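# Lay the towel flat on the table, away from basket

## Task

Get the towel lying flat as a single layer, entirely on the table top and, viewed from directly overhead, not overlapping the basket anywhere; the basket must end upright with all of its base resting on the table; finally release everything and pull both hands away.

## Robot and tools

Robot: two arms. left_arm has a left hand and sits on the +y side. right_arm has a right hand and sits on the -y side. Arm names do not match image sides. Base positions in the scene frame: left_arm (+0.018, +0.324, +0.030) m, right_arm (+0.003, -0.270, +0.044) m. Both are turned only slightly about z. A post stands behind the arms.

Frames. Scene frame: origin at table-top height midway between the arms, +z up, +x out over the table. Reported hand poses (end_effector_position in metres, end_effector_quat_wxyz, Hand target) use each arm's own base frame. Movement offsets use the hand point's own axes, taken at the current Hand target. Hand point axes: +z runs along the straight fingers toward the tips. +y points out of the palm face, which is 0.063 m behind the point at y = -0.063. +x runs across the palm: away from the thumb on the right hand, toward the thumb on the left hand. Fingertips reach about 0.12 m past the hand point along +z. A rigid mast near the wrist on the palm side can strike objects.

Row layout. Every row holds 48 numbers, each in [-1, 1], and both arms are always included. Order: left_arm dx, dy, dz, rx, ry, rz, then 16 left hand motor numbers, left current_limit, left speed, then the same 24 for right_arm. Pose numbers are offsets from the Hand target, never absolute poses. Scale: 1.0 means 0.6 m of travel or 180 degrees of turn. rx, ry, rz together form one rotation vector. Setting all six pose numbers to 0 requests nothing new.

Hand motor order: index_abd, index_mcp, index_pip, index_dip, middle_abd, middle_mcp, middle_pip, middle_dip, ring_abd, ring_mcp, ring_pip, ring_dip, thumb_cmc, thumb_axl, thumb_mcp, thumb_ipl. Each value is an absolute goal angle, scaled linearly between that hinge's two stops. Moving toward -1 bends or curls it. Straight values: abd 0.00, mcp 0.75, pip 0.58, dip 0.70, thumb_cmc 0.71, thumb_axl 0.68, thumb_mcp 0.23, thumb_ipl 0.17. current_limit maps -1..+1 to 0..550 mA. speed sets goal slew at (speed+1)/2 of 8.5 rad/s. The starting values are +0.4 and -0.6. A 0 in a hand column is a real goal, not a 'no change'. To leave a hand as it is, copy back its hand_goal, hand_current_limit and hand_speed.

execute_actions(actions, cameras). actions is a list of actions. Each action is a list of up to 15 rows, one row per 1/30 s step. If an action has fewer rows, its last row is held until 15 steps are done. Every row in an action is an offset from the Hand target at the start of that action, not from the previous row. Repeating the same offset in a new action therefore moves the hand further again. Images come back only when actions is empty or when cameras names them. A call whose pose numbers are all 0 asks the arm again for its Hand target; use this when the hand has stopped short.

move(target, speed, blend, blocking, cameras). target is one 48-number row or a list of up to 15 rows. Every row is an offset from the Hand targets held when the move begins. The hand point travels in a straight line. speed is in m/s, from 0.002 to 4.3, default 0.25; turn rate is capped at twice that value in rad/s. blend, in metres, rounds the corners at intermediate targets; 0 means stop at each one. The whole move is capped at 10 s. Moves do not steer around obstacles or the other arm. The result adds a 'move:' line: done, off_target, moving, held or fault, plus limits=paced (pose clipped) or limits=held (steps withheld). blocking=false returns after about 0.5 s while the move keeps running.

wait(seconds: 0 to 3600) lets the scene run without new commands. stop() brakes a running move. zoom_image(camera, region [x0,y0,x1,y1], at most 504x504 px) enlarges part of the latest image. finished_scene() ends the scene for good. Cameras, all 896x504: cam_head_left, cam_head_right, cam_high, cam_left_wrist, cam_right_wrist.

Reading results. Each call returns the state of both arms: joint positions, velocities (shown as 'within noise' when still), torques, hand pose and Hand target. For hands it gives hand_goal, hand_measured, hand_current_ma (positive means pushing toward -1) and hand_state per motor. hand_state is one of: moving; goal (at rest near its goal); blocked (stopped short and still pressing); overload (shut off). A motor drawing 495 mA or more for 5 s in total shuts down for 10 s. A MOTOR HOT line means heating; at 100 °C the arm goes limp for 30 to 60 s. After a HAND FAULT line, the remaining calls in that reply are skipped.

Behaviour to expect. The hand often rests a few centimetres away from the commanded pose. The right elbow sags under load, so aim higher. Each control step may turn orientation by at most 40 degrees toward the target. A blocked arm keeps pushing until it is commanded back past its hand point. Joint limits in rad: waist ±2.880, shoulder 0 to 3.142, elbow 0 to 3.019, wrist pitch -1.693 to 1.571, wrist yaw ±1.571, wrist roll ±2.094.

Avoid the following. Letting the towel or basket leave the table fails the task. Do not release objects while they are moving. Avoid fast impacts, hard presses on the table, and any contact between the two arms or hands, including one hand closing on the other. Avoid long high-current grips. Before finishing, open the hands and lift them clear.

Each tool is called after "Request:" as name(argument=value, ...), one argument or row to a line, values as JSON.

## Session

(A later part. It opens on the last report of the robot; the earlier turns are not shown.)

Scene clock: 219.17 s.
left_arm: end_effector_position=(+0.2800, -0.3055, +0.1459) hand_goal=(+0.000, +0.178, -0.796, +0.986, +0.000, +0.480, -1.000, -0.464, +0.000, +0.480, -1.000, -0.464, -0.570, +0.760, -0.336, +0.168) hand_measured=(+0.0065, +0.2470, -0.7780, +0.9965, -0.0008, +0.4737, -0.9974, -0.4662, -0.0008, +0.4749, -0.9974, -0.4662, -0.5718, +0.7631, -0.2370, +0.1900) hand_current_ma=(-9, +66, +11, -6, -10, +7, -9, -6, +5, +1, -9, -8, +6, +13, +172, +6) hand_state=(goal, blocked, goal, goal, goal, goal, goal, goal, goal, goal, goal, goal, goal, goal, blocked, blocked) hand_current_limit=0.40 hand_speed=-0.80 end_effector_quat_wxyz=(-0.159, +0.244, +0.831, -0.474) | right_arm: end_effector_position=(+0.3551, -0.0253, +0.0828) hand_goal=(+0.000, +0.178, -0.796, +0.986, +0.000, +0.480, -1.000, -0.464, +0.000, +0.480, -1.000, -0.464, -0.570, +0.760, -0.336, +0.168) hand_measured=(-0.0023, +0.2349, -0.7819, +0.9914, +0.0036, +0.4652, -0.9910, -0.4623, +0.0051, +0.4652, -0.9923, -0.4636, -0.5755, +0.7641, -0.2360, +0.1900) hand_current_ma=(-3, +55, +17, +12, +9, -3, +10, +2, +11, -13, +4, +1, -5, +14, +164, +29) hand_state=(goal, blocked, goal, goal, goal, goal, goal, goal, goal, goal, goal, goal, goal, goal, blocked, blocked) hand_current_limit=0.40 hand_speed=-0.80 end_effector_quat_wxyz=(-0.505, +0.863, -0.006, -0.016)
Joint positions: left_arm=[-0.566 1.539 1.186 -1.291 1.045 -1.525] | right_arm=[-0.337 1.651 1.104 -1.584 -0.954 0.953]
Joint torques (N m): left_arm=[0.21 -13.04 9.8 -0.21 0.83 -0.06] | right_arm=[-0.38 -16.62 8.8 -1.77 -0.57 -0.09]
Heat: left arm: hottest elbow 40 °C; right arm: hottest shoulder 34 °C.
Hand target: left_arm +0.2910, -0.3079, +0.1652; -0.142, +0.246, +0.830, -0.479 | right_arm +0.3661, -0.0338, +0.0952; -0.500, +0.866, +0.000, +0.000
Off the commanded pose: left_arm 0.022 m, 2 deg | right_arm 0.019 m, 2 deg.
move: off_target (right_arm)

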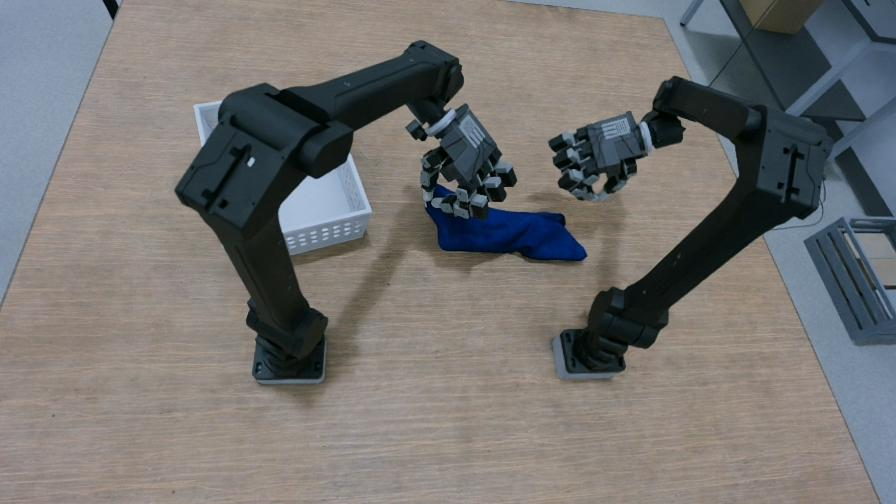

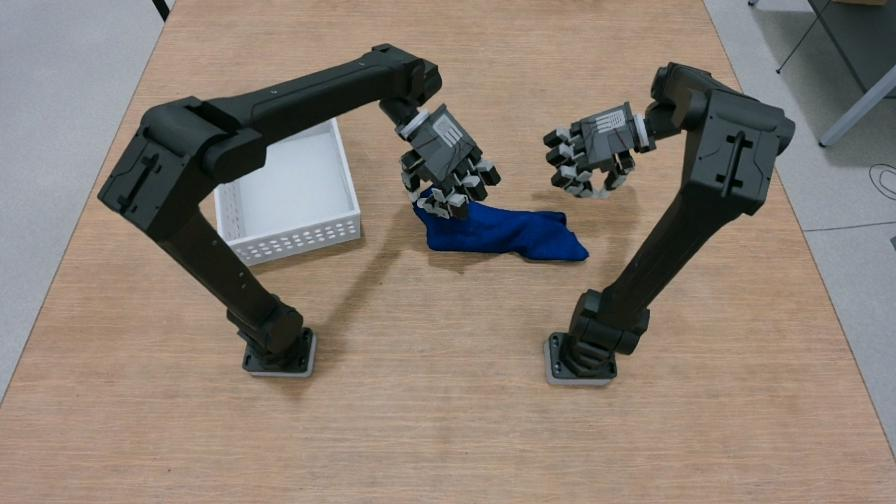

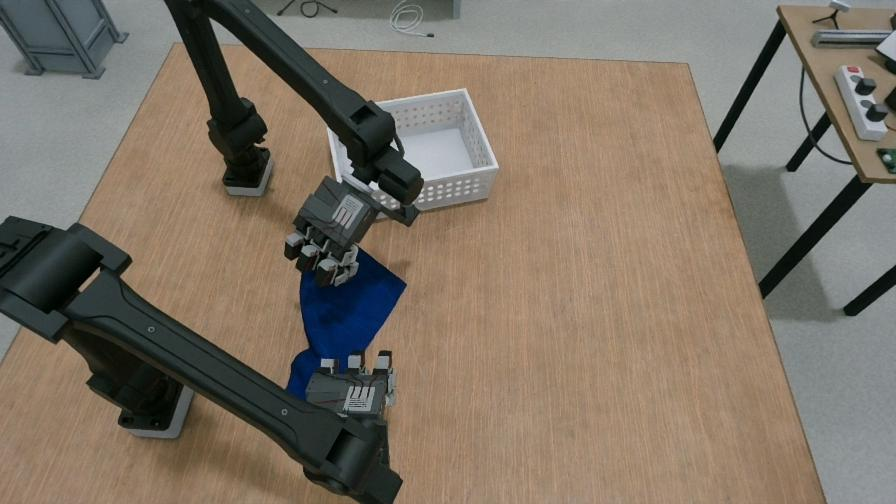

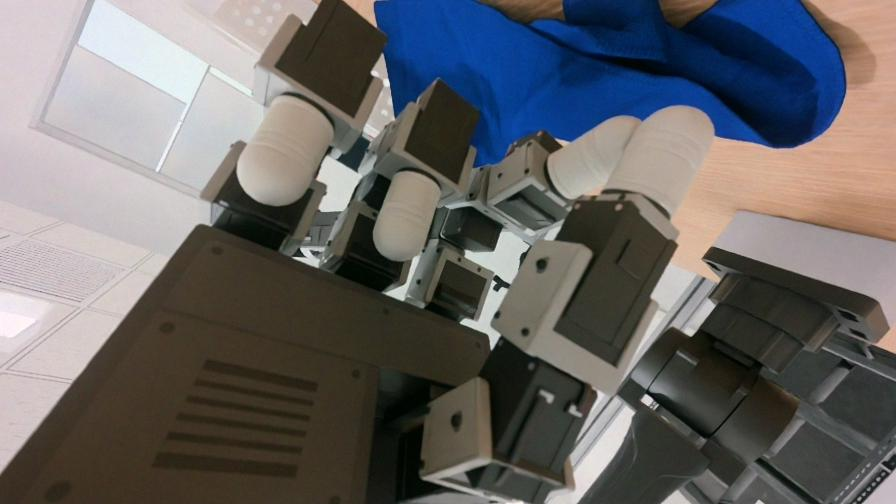

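Request:
move(
  target=[
    [0,0,0,0,0,0, 0,0.178,-0.796,0.986,0,0.479,-1,-0.464,0,0.479,-1,-0.464,-0.571,0.76,-0.337,0.168,0.4,-0.8, 0.05,-0.02,-0.3,0,0,0, 0,0.452,-0.898,0.986,0,0.479,-1,-0.464,0,0.479,-1,-0.464,-0.571,0.76,-0.034,-0.038,0.4,-0.4],
    [-0.231,-0.241,-0.083,0,0,0, 0,0.178,-0.796,0.986,0,0.479,-1,-0.464,0,0.479,-1,-0.464,-0.571,0.76,-0.337,0.168,0.4,-0.8, 0.05,-0.02,-0.3,0,0,0, 0,0.452,-0.898,0.986,0,0.479,-1,-0.464,0,0.479,-1,-0.464,-0.571,0.76,-0.034,-0.038,0.4,-0.4],
  ],
  speed=0.12,
  cameras=["cam_head_left","cam_head_right","cam_high","cam_right_wrist"],
)

Scene clock: 227.07 s.
left_arm: end_effector_position=(+0.3891, -0.3987, +0.3086) hand_goal=(+0.000, +0.178, -0.796, +0.986, +0.000, +0.480, -1.000, -0.464, +0.000, +0.480, -1.000, -0.464, -0.570, +0.760, -0.336, +0.168) hand_measured=(+0.0065, +0.2458, -0.7755, +0.9977, +0.0007, +0.4737, -0.9974, -0.4662, -0.0008, +0.4749, -0.9974, -0.4662, -0.5718, +0.7631, -0.2370, +0.1900) hand_current_ma=(-14, +60, +22, -7, -9, +4, -8, -9, +8, -4, -7, -5, +5, +12, +173, +5) hand_state=(goal, blocked, blocked, goal, goal, goal, goal, goal, goal, goal, goal, goal, goal, goal, blocked, blocked) hand_current_limit=0.40 hand_speed=-0.80 end_effector_quat_wxyz=(-0.144, +0.238, +0.833, -0.478) | right_arm: end_effector_position=(+0.3916, -0.1744, +0.1774) hand_goal=(+0.000, +0.452, -0.898, +0.986, +0.000, +0.480, -1.000, -0.464, +0.000, +0.480, -1.000, -0.464, -0.570, +0.760, -0.034, -0.038) hand_measured=(-0.0008, +0.4387, -0.8807, +0.9901, +0.0036, +0.4652, -0.9910, -0.4623, +0.0051, +0.4652, -0.9923, -0.4636, -0.5718, +0.7631, -0.0331, -0.0377) hand_current_ma=(-15, -15, +15, +7, +3, -15, +12, +0, +4, -15, +5, -3, -3, +11, +0, +0) hand_state=(goal, goal, goal, goal, goal, goal, goal, goal, goal, goal, goal, goal, goal, goal, goal, goal) hand_current_limit=0.40 hand_speed=-0.40 end_effector_quat_wxyz=(-0.406, +0.907, -0.059, +0.095)
Joint positions: left_arm=[-0.601 1.836 2.006 -1.688 1.045 -1.645] | right_arm=[-0.58 1.602 1.392 -1.676 -0.814 0.985]
Joint torques (N m): left_arm=[-1.79 -15.91 10.89 -0.1 0.82 0.03] | right_arm=[-0.44 -18.14 10.63 -1.24 -0.58 0.08]
Heat: left arm: hottest elbow 40 °C; right arm: hottest shoulder 35 °C.
Hand target: left_arm +0.3915, -0.4078, +0.3153; -0.142, +0.246, +0.831, -0.479 | right_arm +0.3961, -0.1836, +0.1955; -0.500, +0.866, +0.000, +0.000
Off the commanded pose: left_arm 0.012 m, 1 deg | right_arm 0.021 m, 17 deg.
joint sent to its limit (right arm) — joint 4 (wrist pitch), lower limit. The joint targets are off in orientation, not in position.
move: off_target (left_arm, right_arm)

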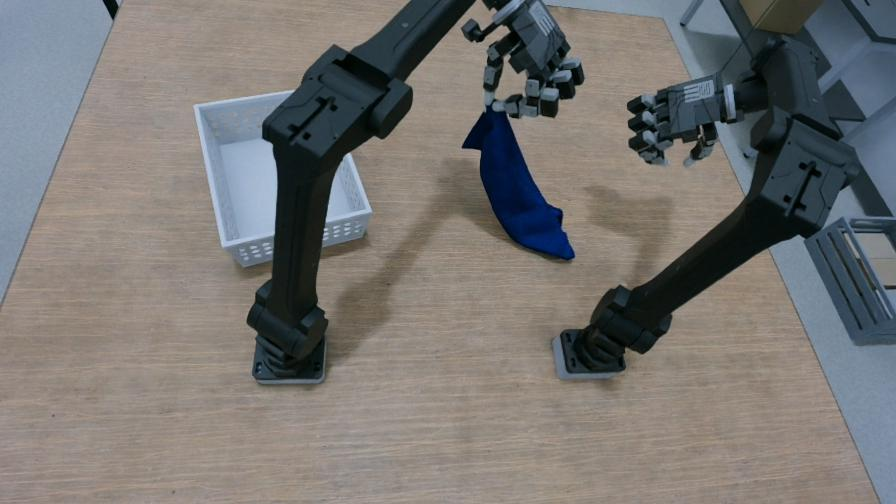

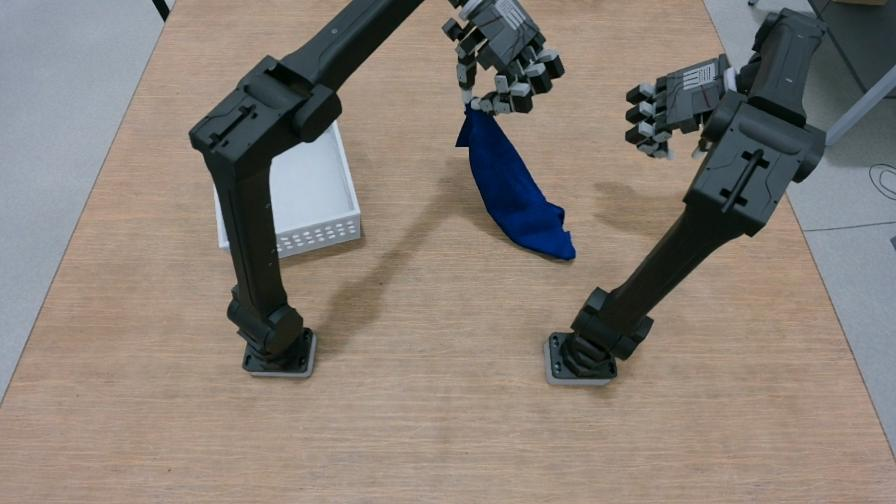

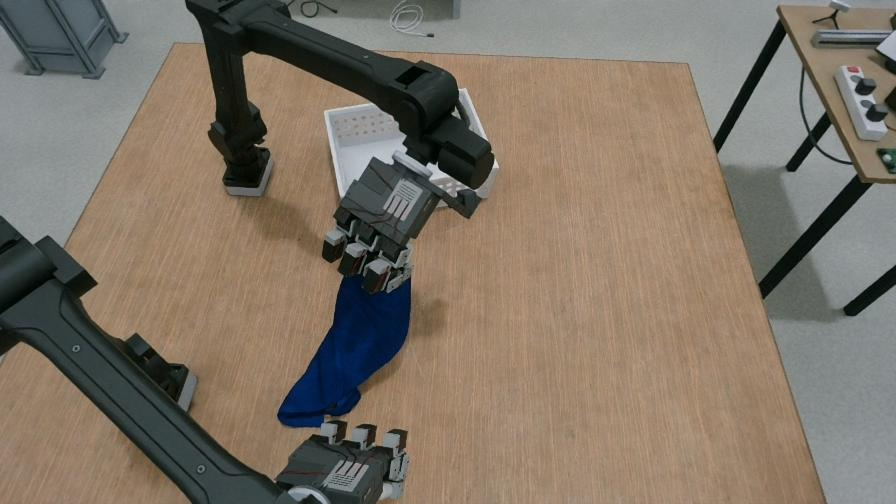

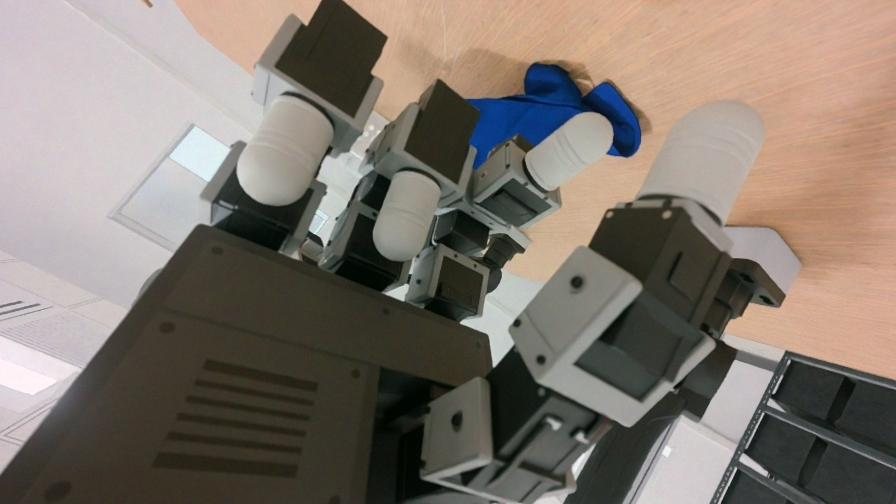

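Request:
move(
  target=[
    [-0.006,0.506,0.107,0,0,0, 0,0.178,-0.796,0.986,0,0.479,-1,-0.464,0,0.479,-1,-0.464,-0.571,0.76,-0.337,0.168,0.4,-0.8, 0,0,0,0,0,0, 0,0.452,-0.898,0.986,0,0.479,-1,-0.464,0,0.479,-1,-0.464,-0.571,0.76,-0.034,-0.038,0.4,-0.4],
  ],
  speed=0.08,
  cameras=["cam_head_left","cam_head_right","cam_high","cam_left_wrist"],
)

Scene clock: 234.70 s.
left_arm: end_effector_position=(+0.4404, -0.3335, +0.0331) hand_goal=(+0.000, +0.178, -0.796, +0.986, +0.000, +0.480, -1.000, -0.464, +0.000, +0.480, -1.000, -0.464, -0.570, +0.760, -0.336, +0.168) hand_measured=(+0.0021, +0.2446, -0.7767, +0.9977, -0.0008, +0.4737, -0.9974, -0.4662, -0.0008, +0.4749, -0.9962, -0.4662, -0.5730, +0.7631, -0.2370, +0.1910) hand_current_ma=(-7, +61, +13, -7, -5, +8, +1, -2, +3, -8, -8, +2, +3, +7, +169, +1) hand_state=(goal, blocked, goal, goal, goal, goal, goal, goal, goal, goal, goal, goal, goal, goal, blocked, blocked) hand_current_limit=0.40 hand_speed=-0.80 end_effector_quat_wxyz=(-0.145, +0.247, +0.830, -0.479) | right_arm: end_effector_position=(+0.3916, -0.1744, +0.1774) hand_goal=(+0.000, +0.452, -0.898, +0.986, +0.000, +0.480, -1.000, -0.464, +0.000, +0.480, -1.000, -0.464, -0.570, +0.760, -0.034, -0.038) hand_measured=(-0.0023, +0.4399, -0.8807, +0.9901, +0.0036, +0.4652, -0.9897, -0.4623, +0.0051, +0.4652, -0.9923, -0.4649, -0.5718, +0.7631, -0.0331, -0.0377) hand_current_ma=(+6, -21, +19, +6, +12, -4, +7, -4, +4, -14, +5, -6, -7, +14, -2, -7) hand_state=(goal, goal, goal, goal, goal, goal, goal, goal, goal, goal, goal, goal, goal, goal, goal, goal) hand_current_limit=0.40 hand_speed=-0.40 end_effector_quat_wxyz=(-0.406, +0.907, -0.059, +0.095)
Joint positions: left_arm=[-0.457 2.04 1.572 -1.318 1.036 -1.327] | right_arm=[-0.58 1.602 1.392 -1.676 -0.814 0.985]
Joint torques (N m): left_arm=[-0.03 -17.03 6.34 0.51 0.64 0.1] | right_arm=[-0.32 -17.9 10.66 -1.17 -0.58 0.09]
Heat: left arm: hottest elbow 39 °C; right arm: hottest shoulder 35 °C.
Hand target: left_arm +0.4468, -0.3289, +0.0203; -0.142, +0.246, +0.831, -0.479 | right_arm +0.3961, -0.1836, +0.1955; -0.500, +0.866, +0.000, +0.000
Off the commanded pose: left_arm 0.015 m, 0 deg | right_arm 0.021 m, 17 deg.
joint sent to its limit (right arm) — joint 4 (wrist pitch), lower limit. The joint targets are off in orientation, not in position.
move: off_target (left_arm)

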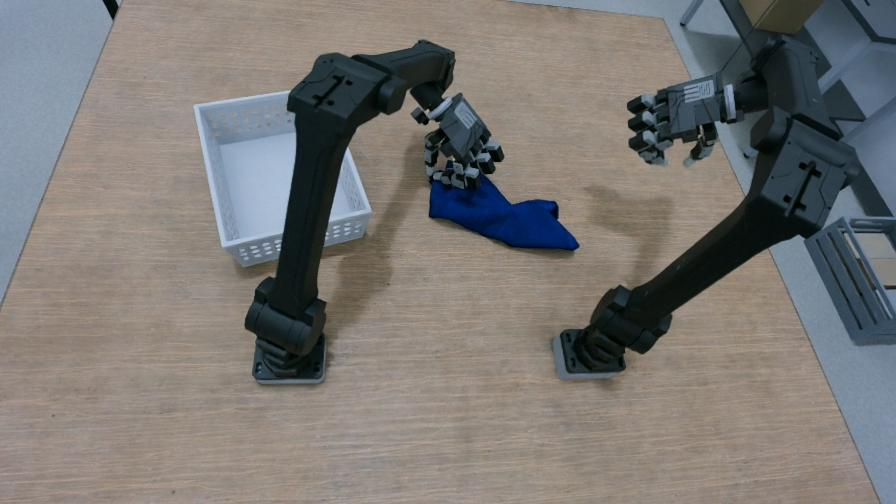

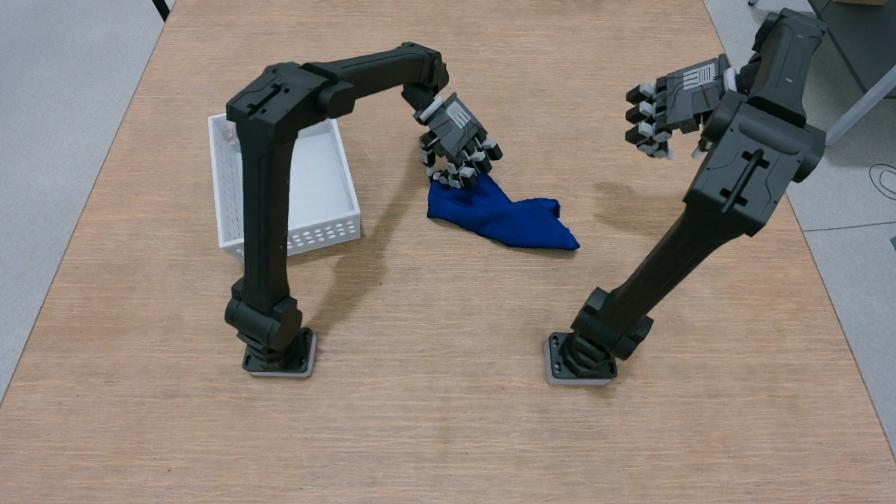

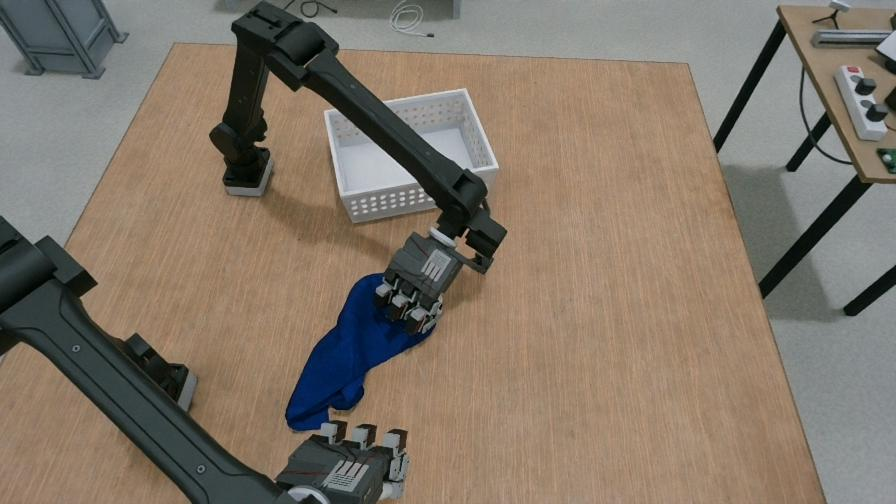

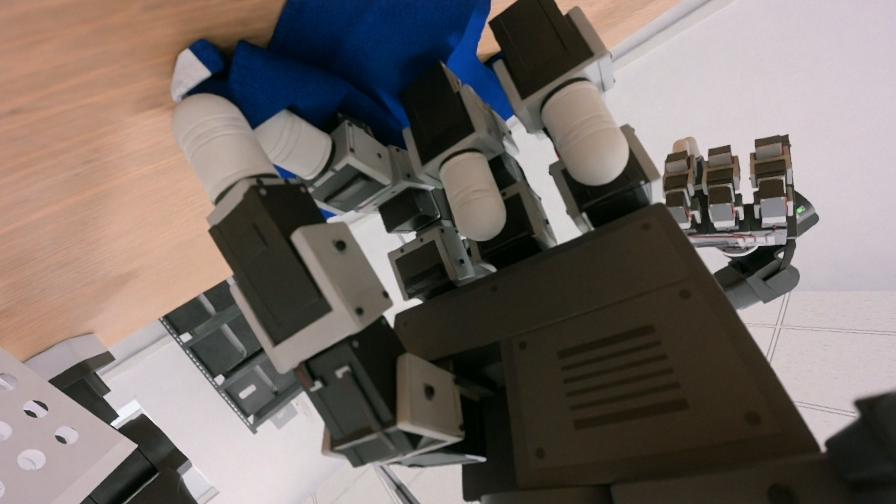

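Request:
move(
  target=[
    [0,0.0217,0.0125,0,0,0, 0,0.178,-0.796,0.986,0,0.479,-1,-0.464,0,0.479,-1,-0.464,-0.571,0.76,-0.337,0.168,0.4,-0.8, 0,0,0,0,0,0, 0,0.452,-0.898,0.986,0,0.479,-1,-0.464,0,0.479,-1,-0.464,-0.571,0.76,-0.034,-0.038,0.4,-0.4],
    [0,0.0217,0.0125,0,0,0, 0,0.452,-0.898,0.986,0,0.479,-1,-0.464,0,0.479,-1,-0.464,-0.571,0.76,-0.034,-0.038,0.4,-0.6, 0,0,0,0,0,0, 0,0.452,-0.898,0.986,0,0.479,-1,-0.464,0,0.479,-1,-0.464,-0.571,0.76,-0.034,-0.038,0.4,-0.4],
    [0,-0.202,-0.1167,0,0,0, 0,0.452,-0.898,0.986,0,0.479,-1,-0.464,0,0.479,-1,-0.464,-0.571,0.76,-0.034,-0.038,0.4,-0.6, 0,0,0,0,0,0, 0,0.452,-0.898,0.986,0,0.479,-1,-0.464,0,0.479,-1,-0.464,-0.571,0.76,-0.034,-0.038,0.4,-0.4],
    [0.455,-0.2837,-0.442,0,-0.168,-0.097, 0,0.452,-0.898,0.986,0,0.479,-1,-0.464,0,0.479,-1,-0.464,-0.571,0.76,-0.034,-0.038,0.4,-0.6, 0,0,0,0,0,0, 0,0.452,-0.898,0.986,0,0.479,-1,-0.464,0,0.479,-1,-0.464,-0.571,0.76,-0.034,-0.038,0.4,-0.4],
  ],
  speed=[0.05,0.05,0.1,0.25],
  cameras=["cam_head_left","cam_high"],
)

Request:
zoom_image(
  camera="cam_high",
  region=[270, 255, 450, 445],
)

Request:
zoom_image(
  camera="cam_head_left",
  region=[410, 140, 600, 270],
)

Scene clock: 241.53 s.
left_arm: end_effector_position=(+0.2997, -0.0609, +0.3009) hand_goal=(+0.000, +0.452, -0.898, +0.986, +0.000, +0.480, -1.000, -0.464, +0.000, +0.480, -1.000, -0.464, -0.570, +0.760, -0.034, -0.038) hand_measured=(+0.0021, +0.4399, -0.8961, +0.9850, +0.0007, +0.4737, -0.9974, -0.4662, -0.0008, +0.4749, -0.9974, -0.4649, -0.5705, +0.7631, -0.0351, -0.0377) hand_current_ma=(-14, +3, +7, -13, -5, +3, -7, -3, +12, -4, -9, -2, +12, +12, +6, -6) hand_state=(goal, goal, goal, goal, goal, goal, goal, goal, goal, goal, goal, goal, goal, goal, goal, goal) hand_current_limit=0.40 hand_speed=-0.60 end_effector_quat_wxyz=(+0.046, -0.025, +0.873, -0.485) | right_arm: end_effector_position=(+0.3916, -0.1744, +0.1774) hand_goal=(+0.000, +0.452, -0.898, +0.986, +0.000, +0.480, -1.000, -0.464, +0.000, +0.480, -1.000, -0.464, -0.570, +0.760, -0.034, -0.038) hand_measured=(-0.0023, +0.4387, -0.8794, +0.9901, +0.0036, +0.4652, -0.9910, -0.4623, +0.0051, +0.4652, -0.9923, -0.4636, -0.5705, +0.7631, -0.0331, -0.0386) hand_current_ma=(-9, -16, +17, +1, +10, -7, +11, -2, +11, -17, +10, -3, -3, +9, +3, +2) hand_state=(goal, goal, goal, goal, goal, goal, goal, goal, goal, goal, goal, goal, goal, goal, goal, goal) hand_current_limit=0.40 hand_speed=-0.40 end_effector_quat_wxyz=(-0.406, +0.907, -0.059, +0.095)
Joint positions: left_arm=[0.141 1.149 1.242 -1.692 1.017 -1.471] | right_arm=[-0.58 1.602 1.392 -1.676 -0.814 0.985]
Joint torques (N m): left_arm=[-0.32 -6.65 7.57 -0.27 0.73 -0.06] | right_arm=[-0.26 -17.9 10.59 -1.18 -0.59 0.09]
Heat: left arm: hottest elbow 39 °C; right arm: hottest shoulder 35 °C.
Hand target: left_arm +0.2966, -0.0592, +0.3006; +0.009, -0.014, +0.866, -0.500 | right_arm +0.3961, -0.1836, +0.1955; -0.500, +0.866, +0.000, +0.000
Off the commanded pose: left_arm 0.004 m, 5 deg | right_arm 0.021 m, 17 deg.
joint sent to its limit (left arm) — joint 4 (wrist pitch), lower limit. The joint targets are off in orientation, not in position.
joint sent to its limit (right arm) — joint 4 (wrist pitch), lower limit. The joint targets are off in orientation, not in position.
move: off_target (left_arm); target 2's new numbers were sent with left_arm's hand 0.025 m and 1 deg from that target

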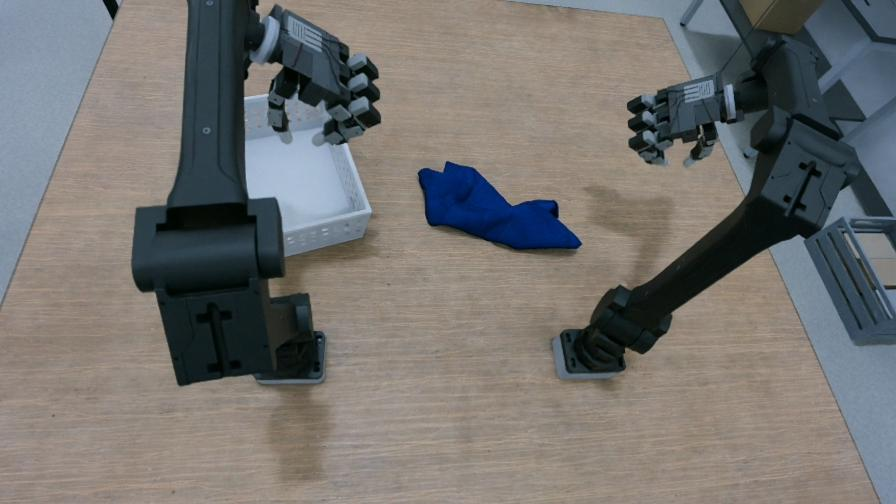

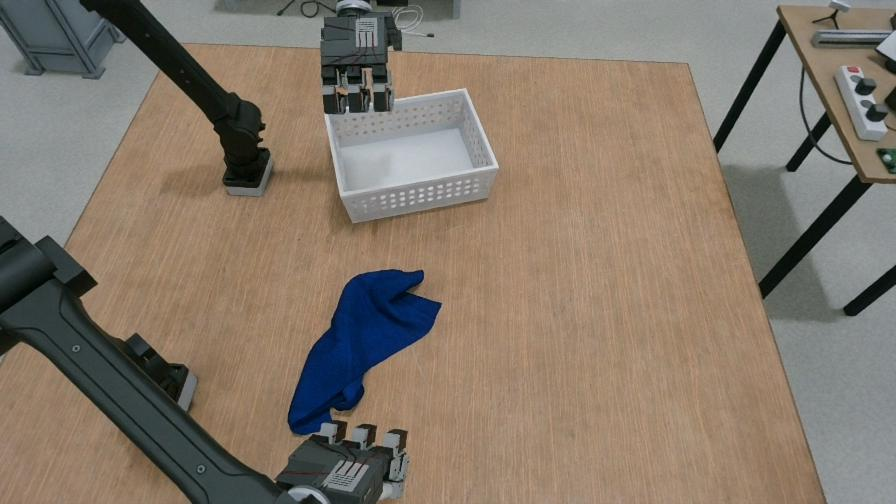

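Scaled by 2.653 from the camera's image (finer frame: 1280x720).

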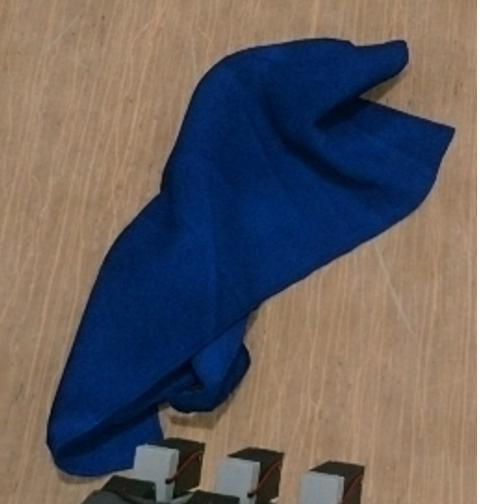

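Scaled by 2.653 from the camera's image (finer frame: 1280x720).

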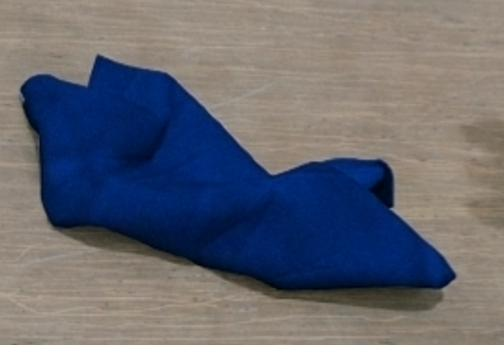

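Request:
move(
  target=[
    [0,0,0,0,0,0, 0,0.452,-0.898,0.986,0,0.479,-1,-0.464,0,0.479,-1,-0.464,-0.571,0.76,-0.034,-0.038,0.4,-0.6, 0.1833,-0.324,0.713,0,-0.0722,-0.0417, 0,0.452,-0.898,0.986,0,0.479,-1,-0.464,0,0.479,-1,-0.464,-0.571,0.76,-0.034,-0.038,0.4,-0.4],
    [0,0,0,0,0,0, 0,0.452,-0.898,0.986,0,0.479,-1,-0.464,0,0.479,-1,-0.464,-0.571,0.76,-0.034,-0.038,0.4,-0.6, 0.1833,-0.194,0.788,0,-0.0722,-0.0417, 0,0.452,-0.898,0.986,0,0.479,-1,-0.464,0,0.479,-1,-0.464,-0.571,0.76,-0.034,-0.038,0.4,-0.4],
  ],
  speed=0.2,
  blend=[0.03,0],
  cameras=["cam_head_left","cam_high","cam_right_wrist"],
)

Request:
zoom_image(
  camera="cam_right_wrist",
  region=[480, 0, 896, 220],
)

Request:
zoom_image(
  camera="cam_head_left",
  region=[400, 110, 520, 230],
)

Scene clock: 247.43 s.
left_arm: end_effector_position=(+0.2996, -0.0609, +0.3009) hand_goal=(+0.000, +0.452, -0.898, +0.986, +0.000, +0.480, -1.000, -0.464, +0.000, +0.480, -1.000, -0.464, -0.570, +0.760, -0.034, -0.038) hand_measured=(+0.0021, +0.4399, -0.8961, +0.9850, -0.0008, +0.4737, -0.9974, -0.4662, -0.0008, +0.4749, -0.9962, -0.4662, -0.5705, +0.7620, -0.0351, -0.0377) hand_current_ma=(-14, +9, +12, +0, -10, +9, -8, -12, +6, -1, -5, +0, +8, +4, +6, -6) hand_state=(goal, goal, goal, goal, goal, goal, goal, goal, goal, goal, goal, goal, goal, goal, goal, goal) hand_current_limit=0.40 hand_speed=-0.60 end_effector_quat_wxyz=(+0.046, -0.025, +0.873, -0.485) | right_arm: end_effector_position=(+0.5071, +0.2830, +0.0753) hand_goal=(+0.000, +0.452, -0.898, +0.986, +0.000, +0.480, -1.000, -0.464, +0.000, +0.480, -1.000, -0.464, -0.570, +0.760, -0.034, -0.038) hand_measured=(+0.0021, +0.4387, -0.8794, +0.9901, +0.0036, +0.4652, -0.9897, -0.4623, +0.0051, +0.4652, -0.9923, -0.4636, -0.5718, +0.7567, -0.0331, -0.0386) hand_current_ma=(-11, -8, +20, +4, +15, -2, +9, +4, +9, -12, +5, -10, -3, +2, -2, -4) hand_state=(goal, goal, goal, goal, goal, goal, goal, goal, goal, goal, goal, goal, goal, goal, goal, goal) hand_current_limit=0.40 hand_speed=-0.40 end_effector_quat_wxyz=(-0.498, +0.857, +0.121, -0.056)
Joint positions: left_arm=[0.141 1.149 1.242 -1.692 1.017 -1.471] | right_arm=[0.321 1.943 1.543 -1.051 -1.045 1.681]
Joint torques (N m): left_arm=[-0.79 -6.77 7.61 -0.21 0.71 -0.01] | right_arm=[0.38 -21.83 7.5 0.8 -0.86 0.07]
Heat: left arm: hottest elbow 39 °C; right arm: hottest shoulder 35 °C.
Hand target: left_arm +0.2966, -0.0592, +0.3006; +0.009, -0.014, +0.866, -0.500 | right_arm +0.5059, +0.2841, +0.0602; -0.496, +0.858, +0.113, -0.065
Off the commanded pose: left_arm 0.004 m, 5 deg | right_arm 0.015 m, 1 deg.
joint sent to its limit (left arm) — joint 4 (wrist pitch), lower limit. The joint targets are off in orientation, not in position.
move: off_target (right_arm)

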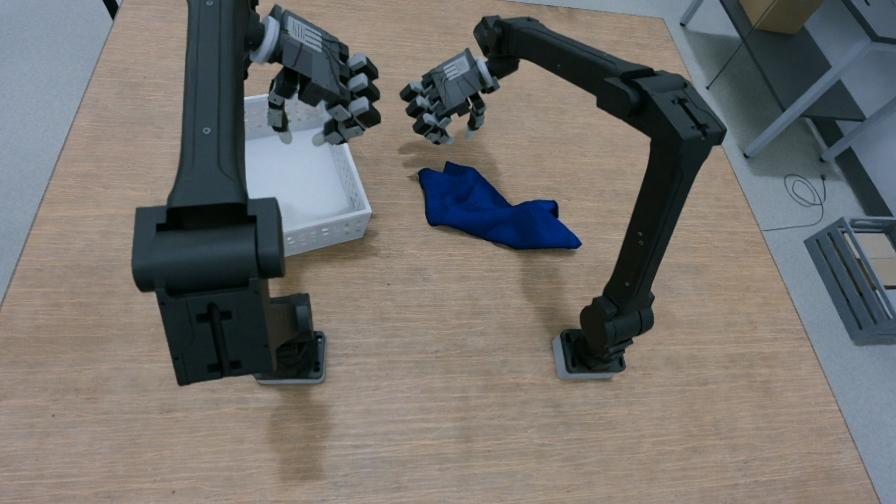

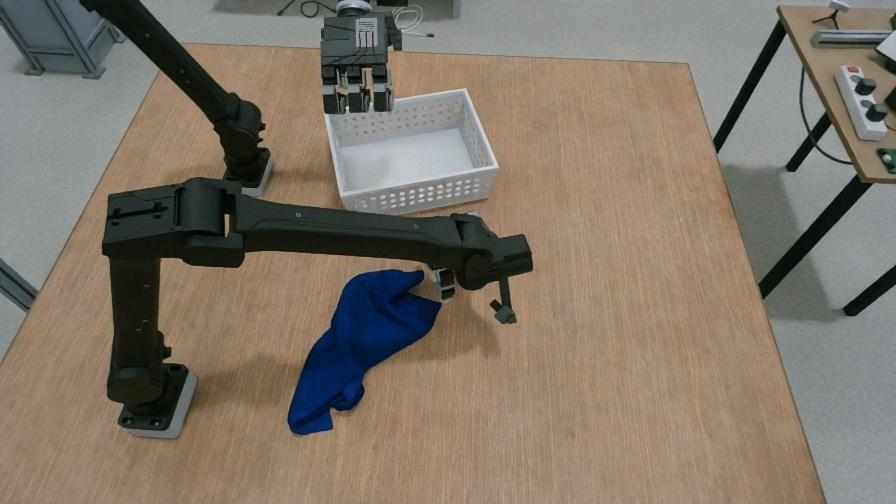

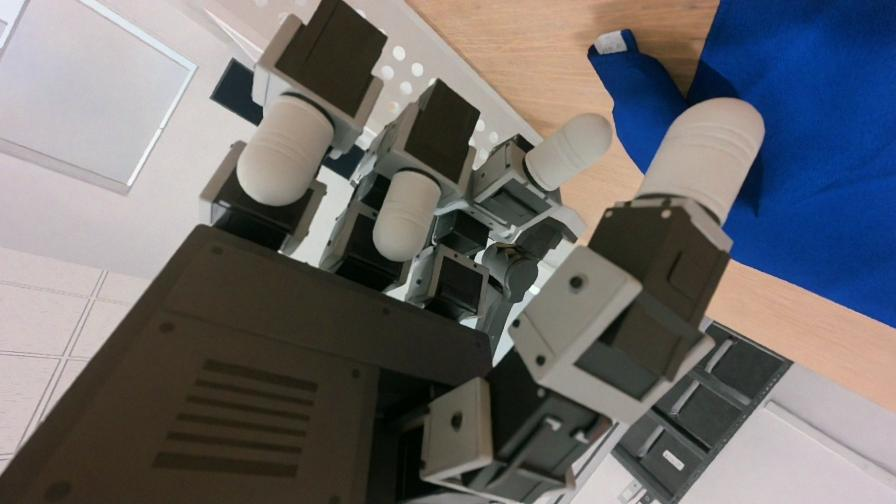

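Scaled by 1.212 from the camera's image (finer frame: 1280x720).

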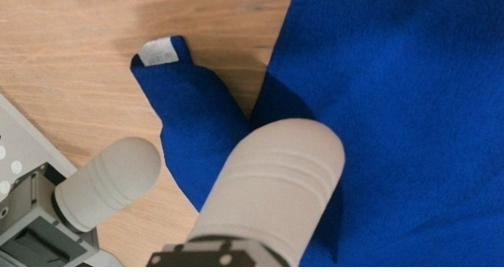

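Scaled by 4.200 from the camera's image (finer frame: 1280x720).

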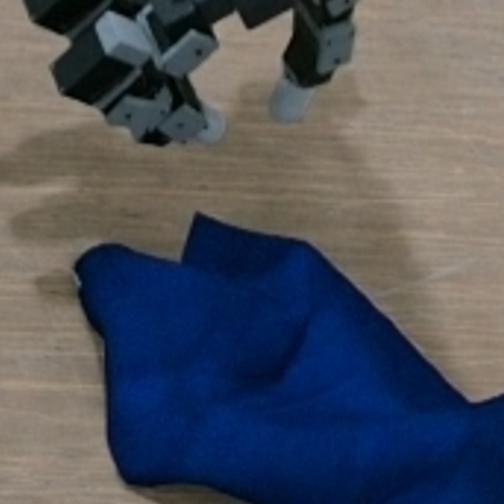

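Request:
execute_actions(
  actions=[],
)

Request:
zoom_image(
  camera="cam_head_left",
  region=[380, 100, 630, 300],
)

Scene clock: 250.53 s.
left_arm: end_effector_position=(+0.2996, -0.0609, +0.3009) hand_goal=(+0.000, +0.452, -0.898, +0.986, +0.000, +0.480, -1.000, -0.464, +0.000, +0.480, -1.000, -0.464, -0.570, +0.760, -0.034, -0.038) hand_measured=(+0.0036, +0.4411, -0.8961, +0.9850, -0.0008, +0.4737, -0.9974, -0.4662, -0.0008, +0.4749, -0.9962, -0.4662, -0.5705, +0.7620, -0.0351, -0.0377) hand_current_ma=(-5, +3, +7, -9, -3, +7, +3, -7, +6, -1, -4, -6, +9, +4, +5, -8) hand_state=(goal, goal, goal, goal, goal, goal, goal, goal, goal, goal, goal, goal, goal, goal, goal, goal) hand_current_limit=0.40 hand_speed=-0.60 end_effector_quat_wxyz=(+0.046, -0.025, +0.873, -0.485) | right_arm: end_effector_position=(+0.5070, +0.2830, +0.0753) hand_goal=(+0.000, +0.452, -0.898, +0.986, +0.000, +0.480, -1.000, -0.464, +0.000, +0.480, -1.000, -0.464, -0.570, +0.760, -0.034, -0.038) hand_measured=(+0.0007, +0.4387, -0.8807, +0.9901, +0.0036, +0.4652, -0.9910, -0.4623, +0.0051, +0.4640, -0.9923, -0.4636, -0.5718, +0.7567, -0.0331, -0.0386) hand_current_ma=(-6, -12, +27, -3, +4, -12, +17, -3, +4, -12, +6, +1, -2, -2, +7, +0) hand_state=(goal, goal, goal, goal, goal, goal, goal, goal, goal, goal, goal, goal, goal, goal, goal, goal) hand_current_limit=0.40 hand_speed=-0.40 end_effector_quat_wxyz=(-0.497, +0.857, +0.120, -0.056)
Joint positions: left_arm=[0.141 1.149 1.242 -1.692 1.017 -1.471] | right_arm=[0.321 1.943 1.543 -1.051 -1.045 1.681]
Joint velocities: within noise
Joint torques (N m): left_arm=[-0.21 -6.89 7.68 -0.24 0.65 -0.05] | right_arm=[0.62 -21.54 7.49 0.84 -0.86 0.11]
Heat: left arm: hottest elbow 39 °C; right arm: hottest shoulder 35 °C.
Hand target: left_arm +0.2966, -0.0592, +0.3006; +0.009, -0.014, +0.866, -0.500 | right_arm +0.5059, +0.2841, +0.0602; -0.496, +0.858, +0.113, -0.065
Off the commanded pose: left_arm 0.004 m, 5 deg | right_arm 0.015 m, 1 deg.

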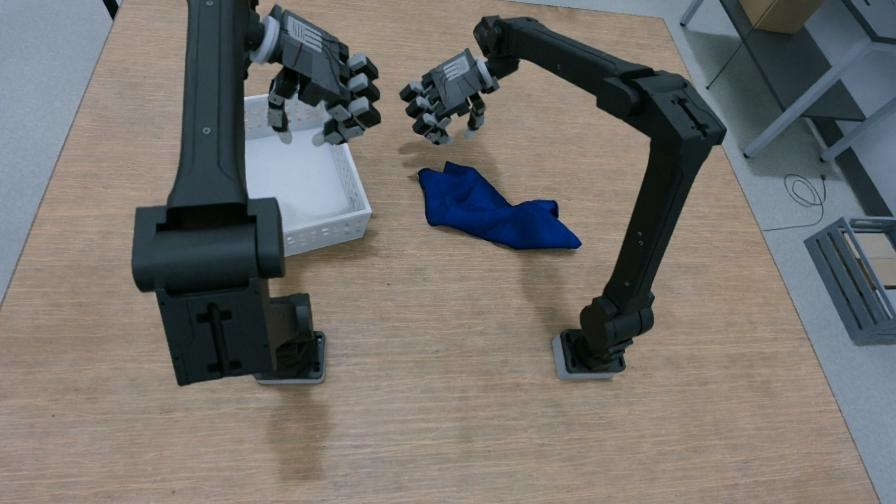

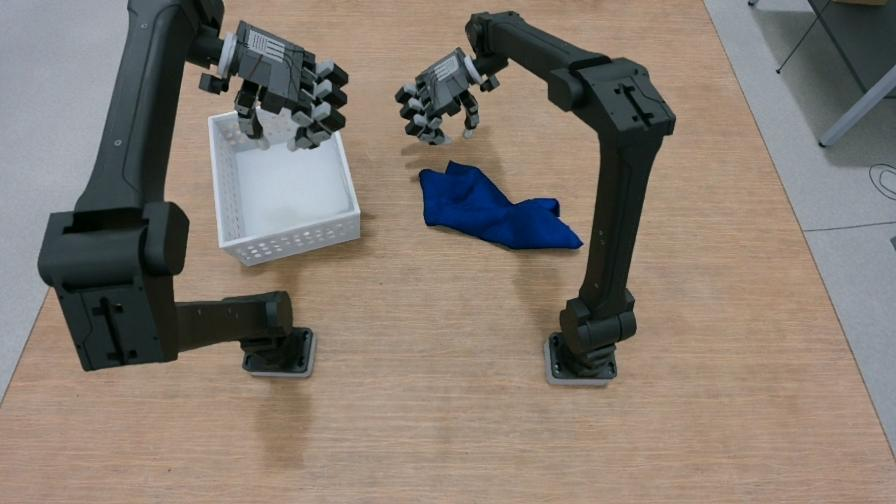

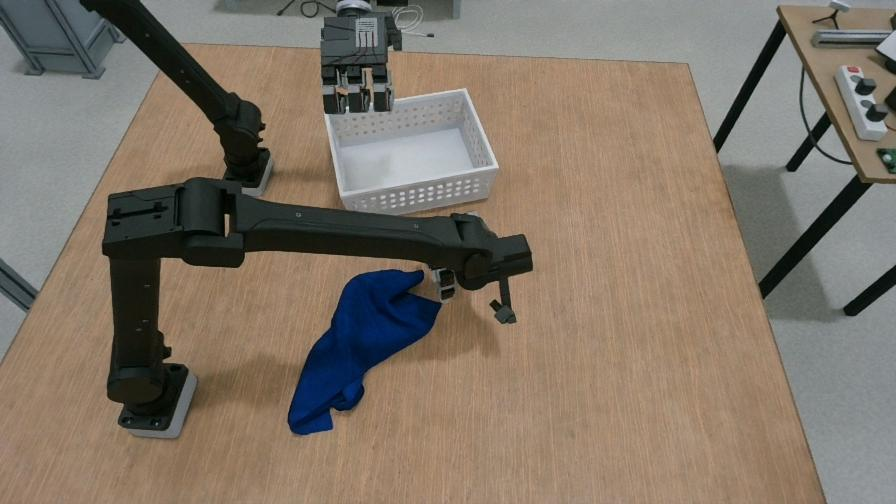

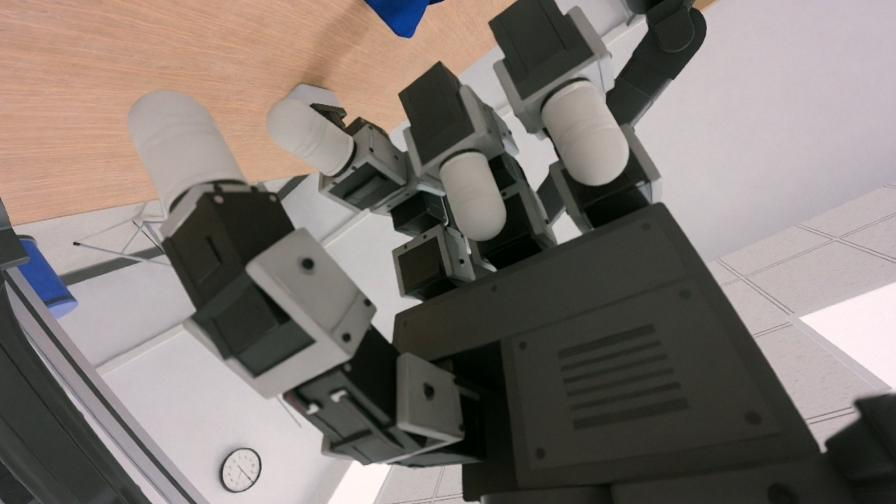

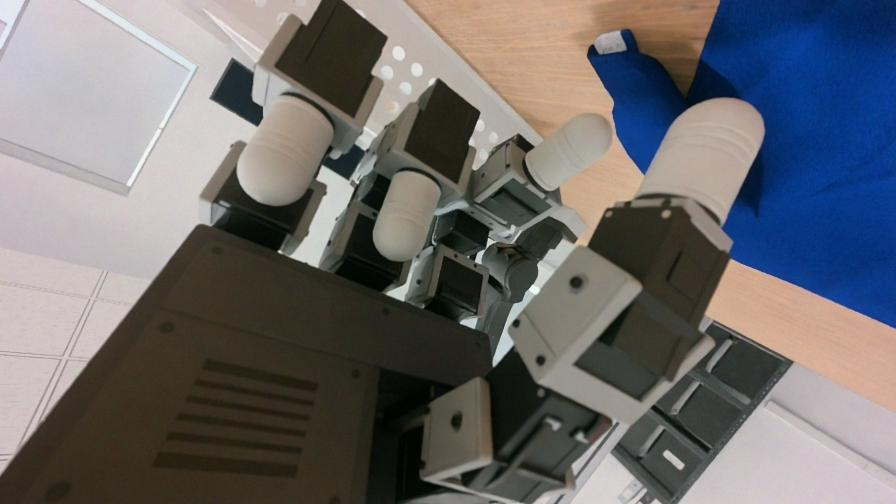

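Scaled by 2.016 from the camera's image (finer frame: 1280x720).

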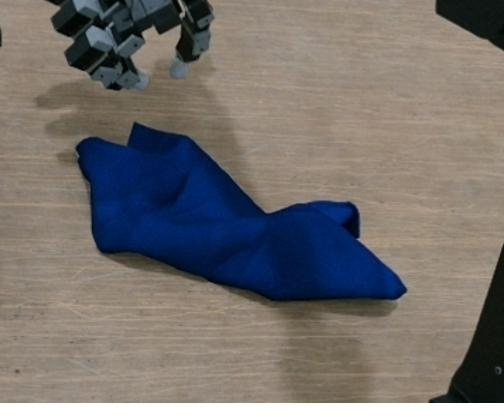

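Request:
move(
  target=[0,0,0,0,0,0,0,0.452,-0.898,0.986,0,0.479,-1,-0.464,0,0.479,-1,-0.464,-0.571,0.76,-0.034,-0.038,0.4,-0.6,-0.0335,0.0262,0.0713,0,0,0,0,0.452,-0.898,0.986,0,0.479,-1,-0.464,0,0.479,-1,-0.464,-0.571,0.76,-0.034,-0.038,0.4,-0.4],
  speed=0.08,
  cameras=["cam_head_left","cam_right_wrist"],
)

Request:
zoom_image(
  camera="cam_head_left",
  region=[400, 100, 525, 200],
)

Scene clock: 253.60 s.
left_arm: end_effector_position=(+0.2996, -0.0609, +0.3009) hand_goal=(+0.000, +0.452, -0.898, +0.986, +0.000, +0.480, -1.000, -0.464, +0.000, +0.480, -1.000, -0.464, -0.570, +0.760, -0.034, -0.038) hand_measured=(+0.0036, +0.4411, -0.8961, +0.9850, -0.0008, +0.4737, -0.9974, -0.4662, -0.0008, +0.4749, -0.9962, -0.4662, -0.5705, +0.7620, -0.0351, -0.0377) hand_current_ma=(-7, +3, +9, -7, -4, +9, -4, -9, -1, +0, -13, -9, +7, +7, +7, -4) hand_state=(goal, goal, goal, goal, goal, goal, goal, goal, goal, goal, goal, goal, goal, goal, goal, goal) hand_current_limit=0.40 hand_speed=-0.60 end_effector_quat_wxyz=(+0.046, -0.025, +0.873, -0.485) | right_arm: end_effector_position=(+0.4835, +0.3045, +0.0357) hand_goal=(+0.000, +0.452, -0.898, +0.986, +0.000, +0.480, -1.000, -0.464, +0.000, +0.480, -1.000, -0.464, -0.570, +0.760, -0.034, -0.038) hand_measured=(+0.0021, +0.4399, -0.8807, +0.9901, +0.0036, +0.4652, -0.9910, -0.4623, +0.0051, +0.4652, -0.9923, -0.4649, -0.5730, +0.7567, -0.0341, -0.0377) hand_current_ma=(-6, -21, +23, -2, +11, -6, +10, +6, +5, -17, +5, -1, -4, +5, -2, +3) hand_state=(goal, goal, goal, goal, goal, goal, goal, goal, goal, goal, goal, goal, goal, goal, goal, goal) hand_current_limit=0.40 hand_speed=-0.40 end_effector_quat_wxyz=(-0.498, +0.857, +0.117, -0.058)
Joint positions: left_arm=[0.141 1.149 1.242 -1.692 1.017 -1.471] | right_arm=[0.369 1.943 1.423 -0.848 -1.039 1.785]
Joint torques (N m): left_arm=[-0.73 -6.01 7.49 -0.21 0.66 -0.05] | right_arm=[0.91 -22.12 6.8 0.98 -0.73 0.11]
Heat: left arm: hottest elbow 39 °C; right arm: hottest shoulder 35 °C.
Hand target: left_arm +0.2966, -0.0592, +0.3006; +0.009, -0.014, +0.866, -0.500 | right_arm +0.4790, +0.3072, +0.0253; -0.496, +0.858, +0.114, -0.065
Off the commanded pose: left_arm 0.004 m, 5 deg | right_arm 0.012 m, 1 deg.
joint sent to its limit (left arm) — joint 4 (wrist pitch), lower limit. The joint targets are off in orientation, not in position.
move: off_target (right_arm)

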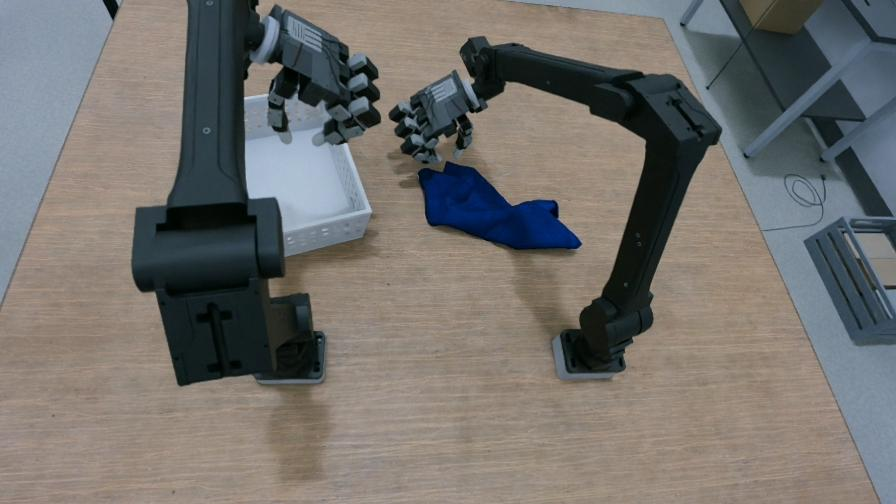

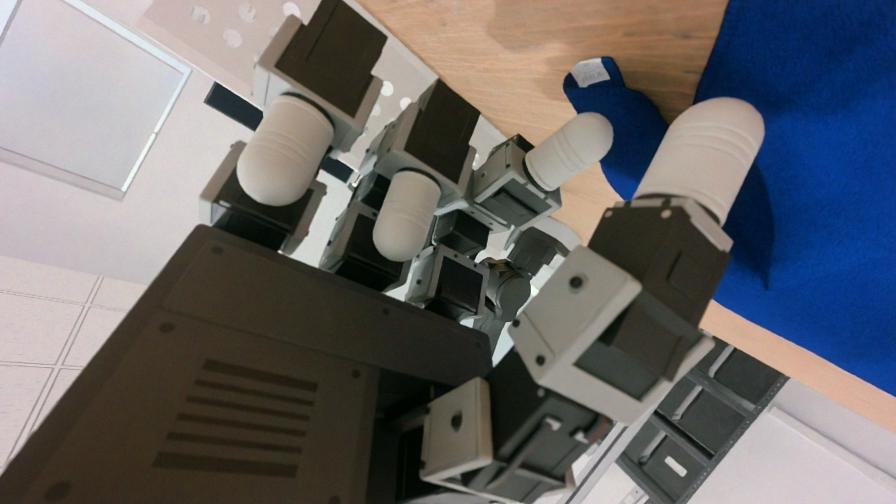

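Scaled by 4.032 from the camera's image (finer frame: 1280x720).

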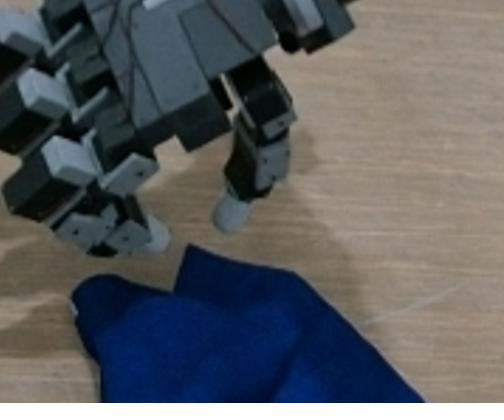

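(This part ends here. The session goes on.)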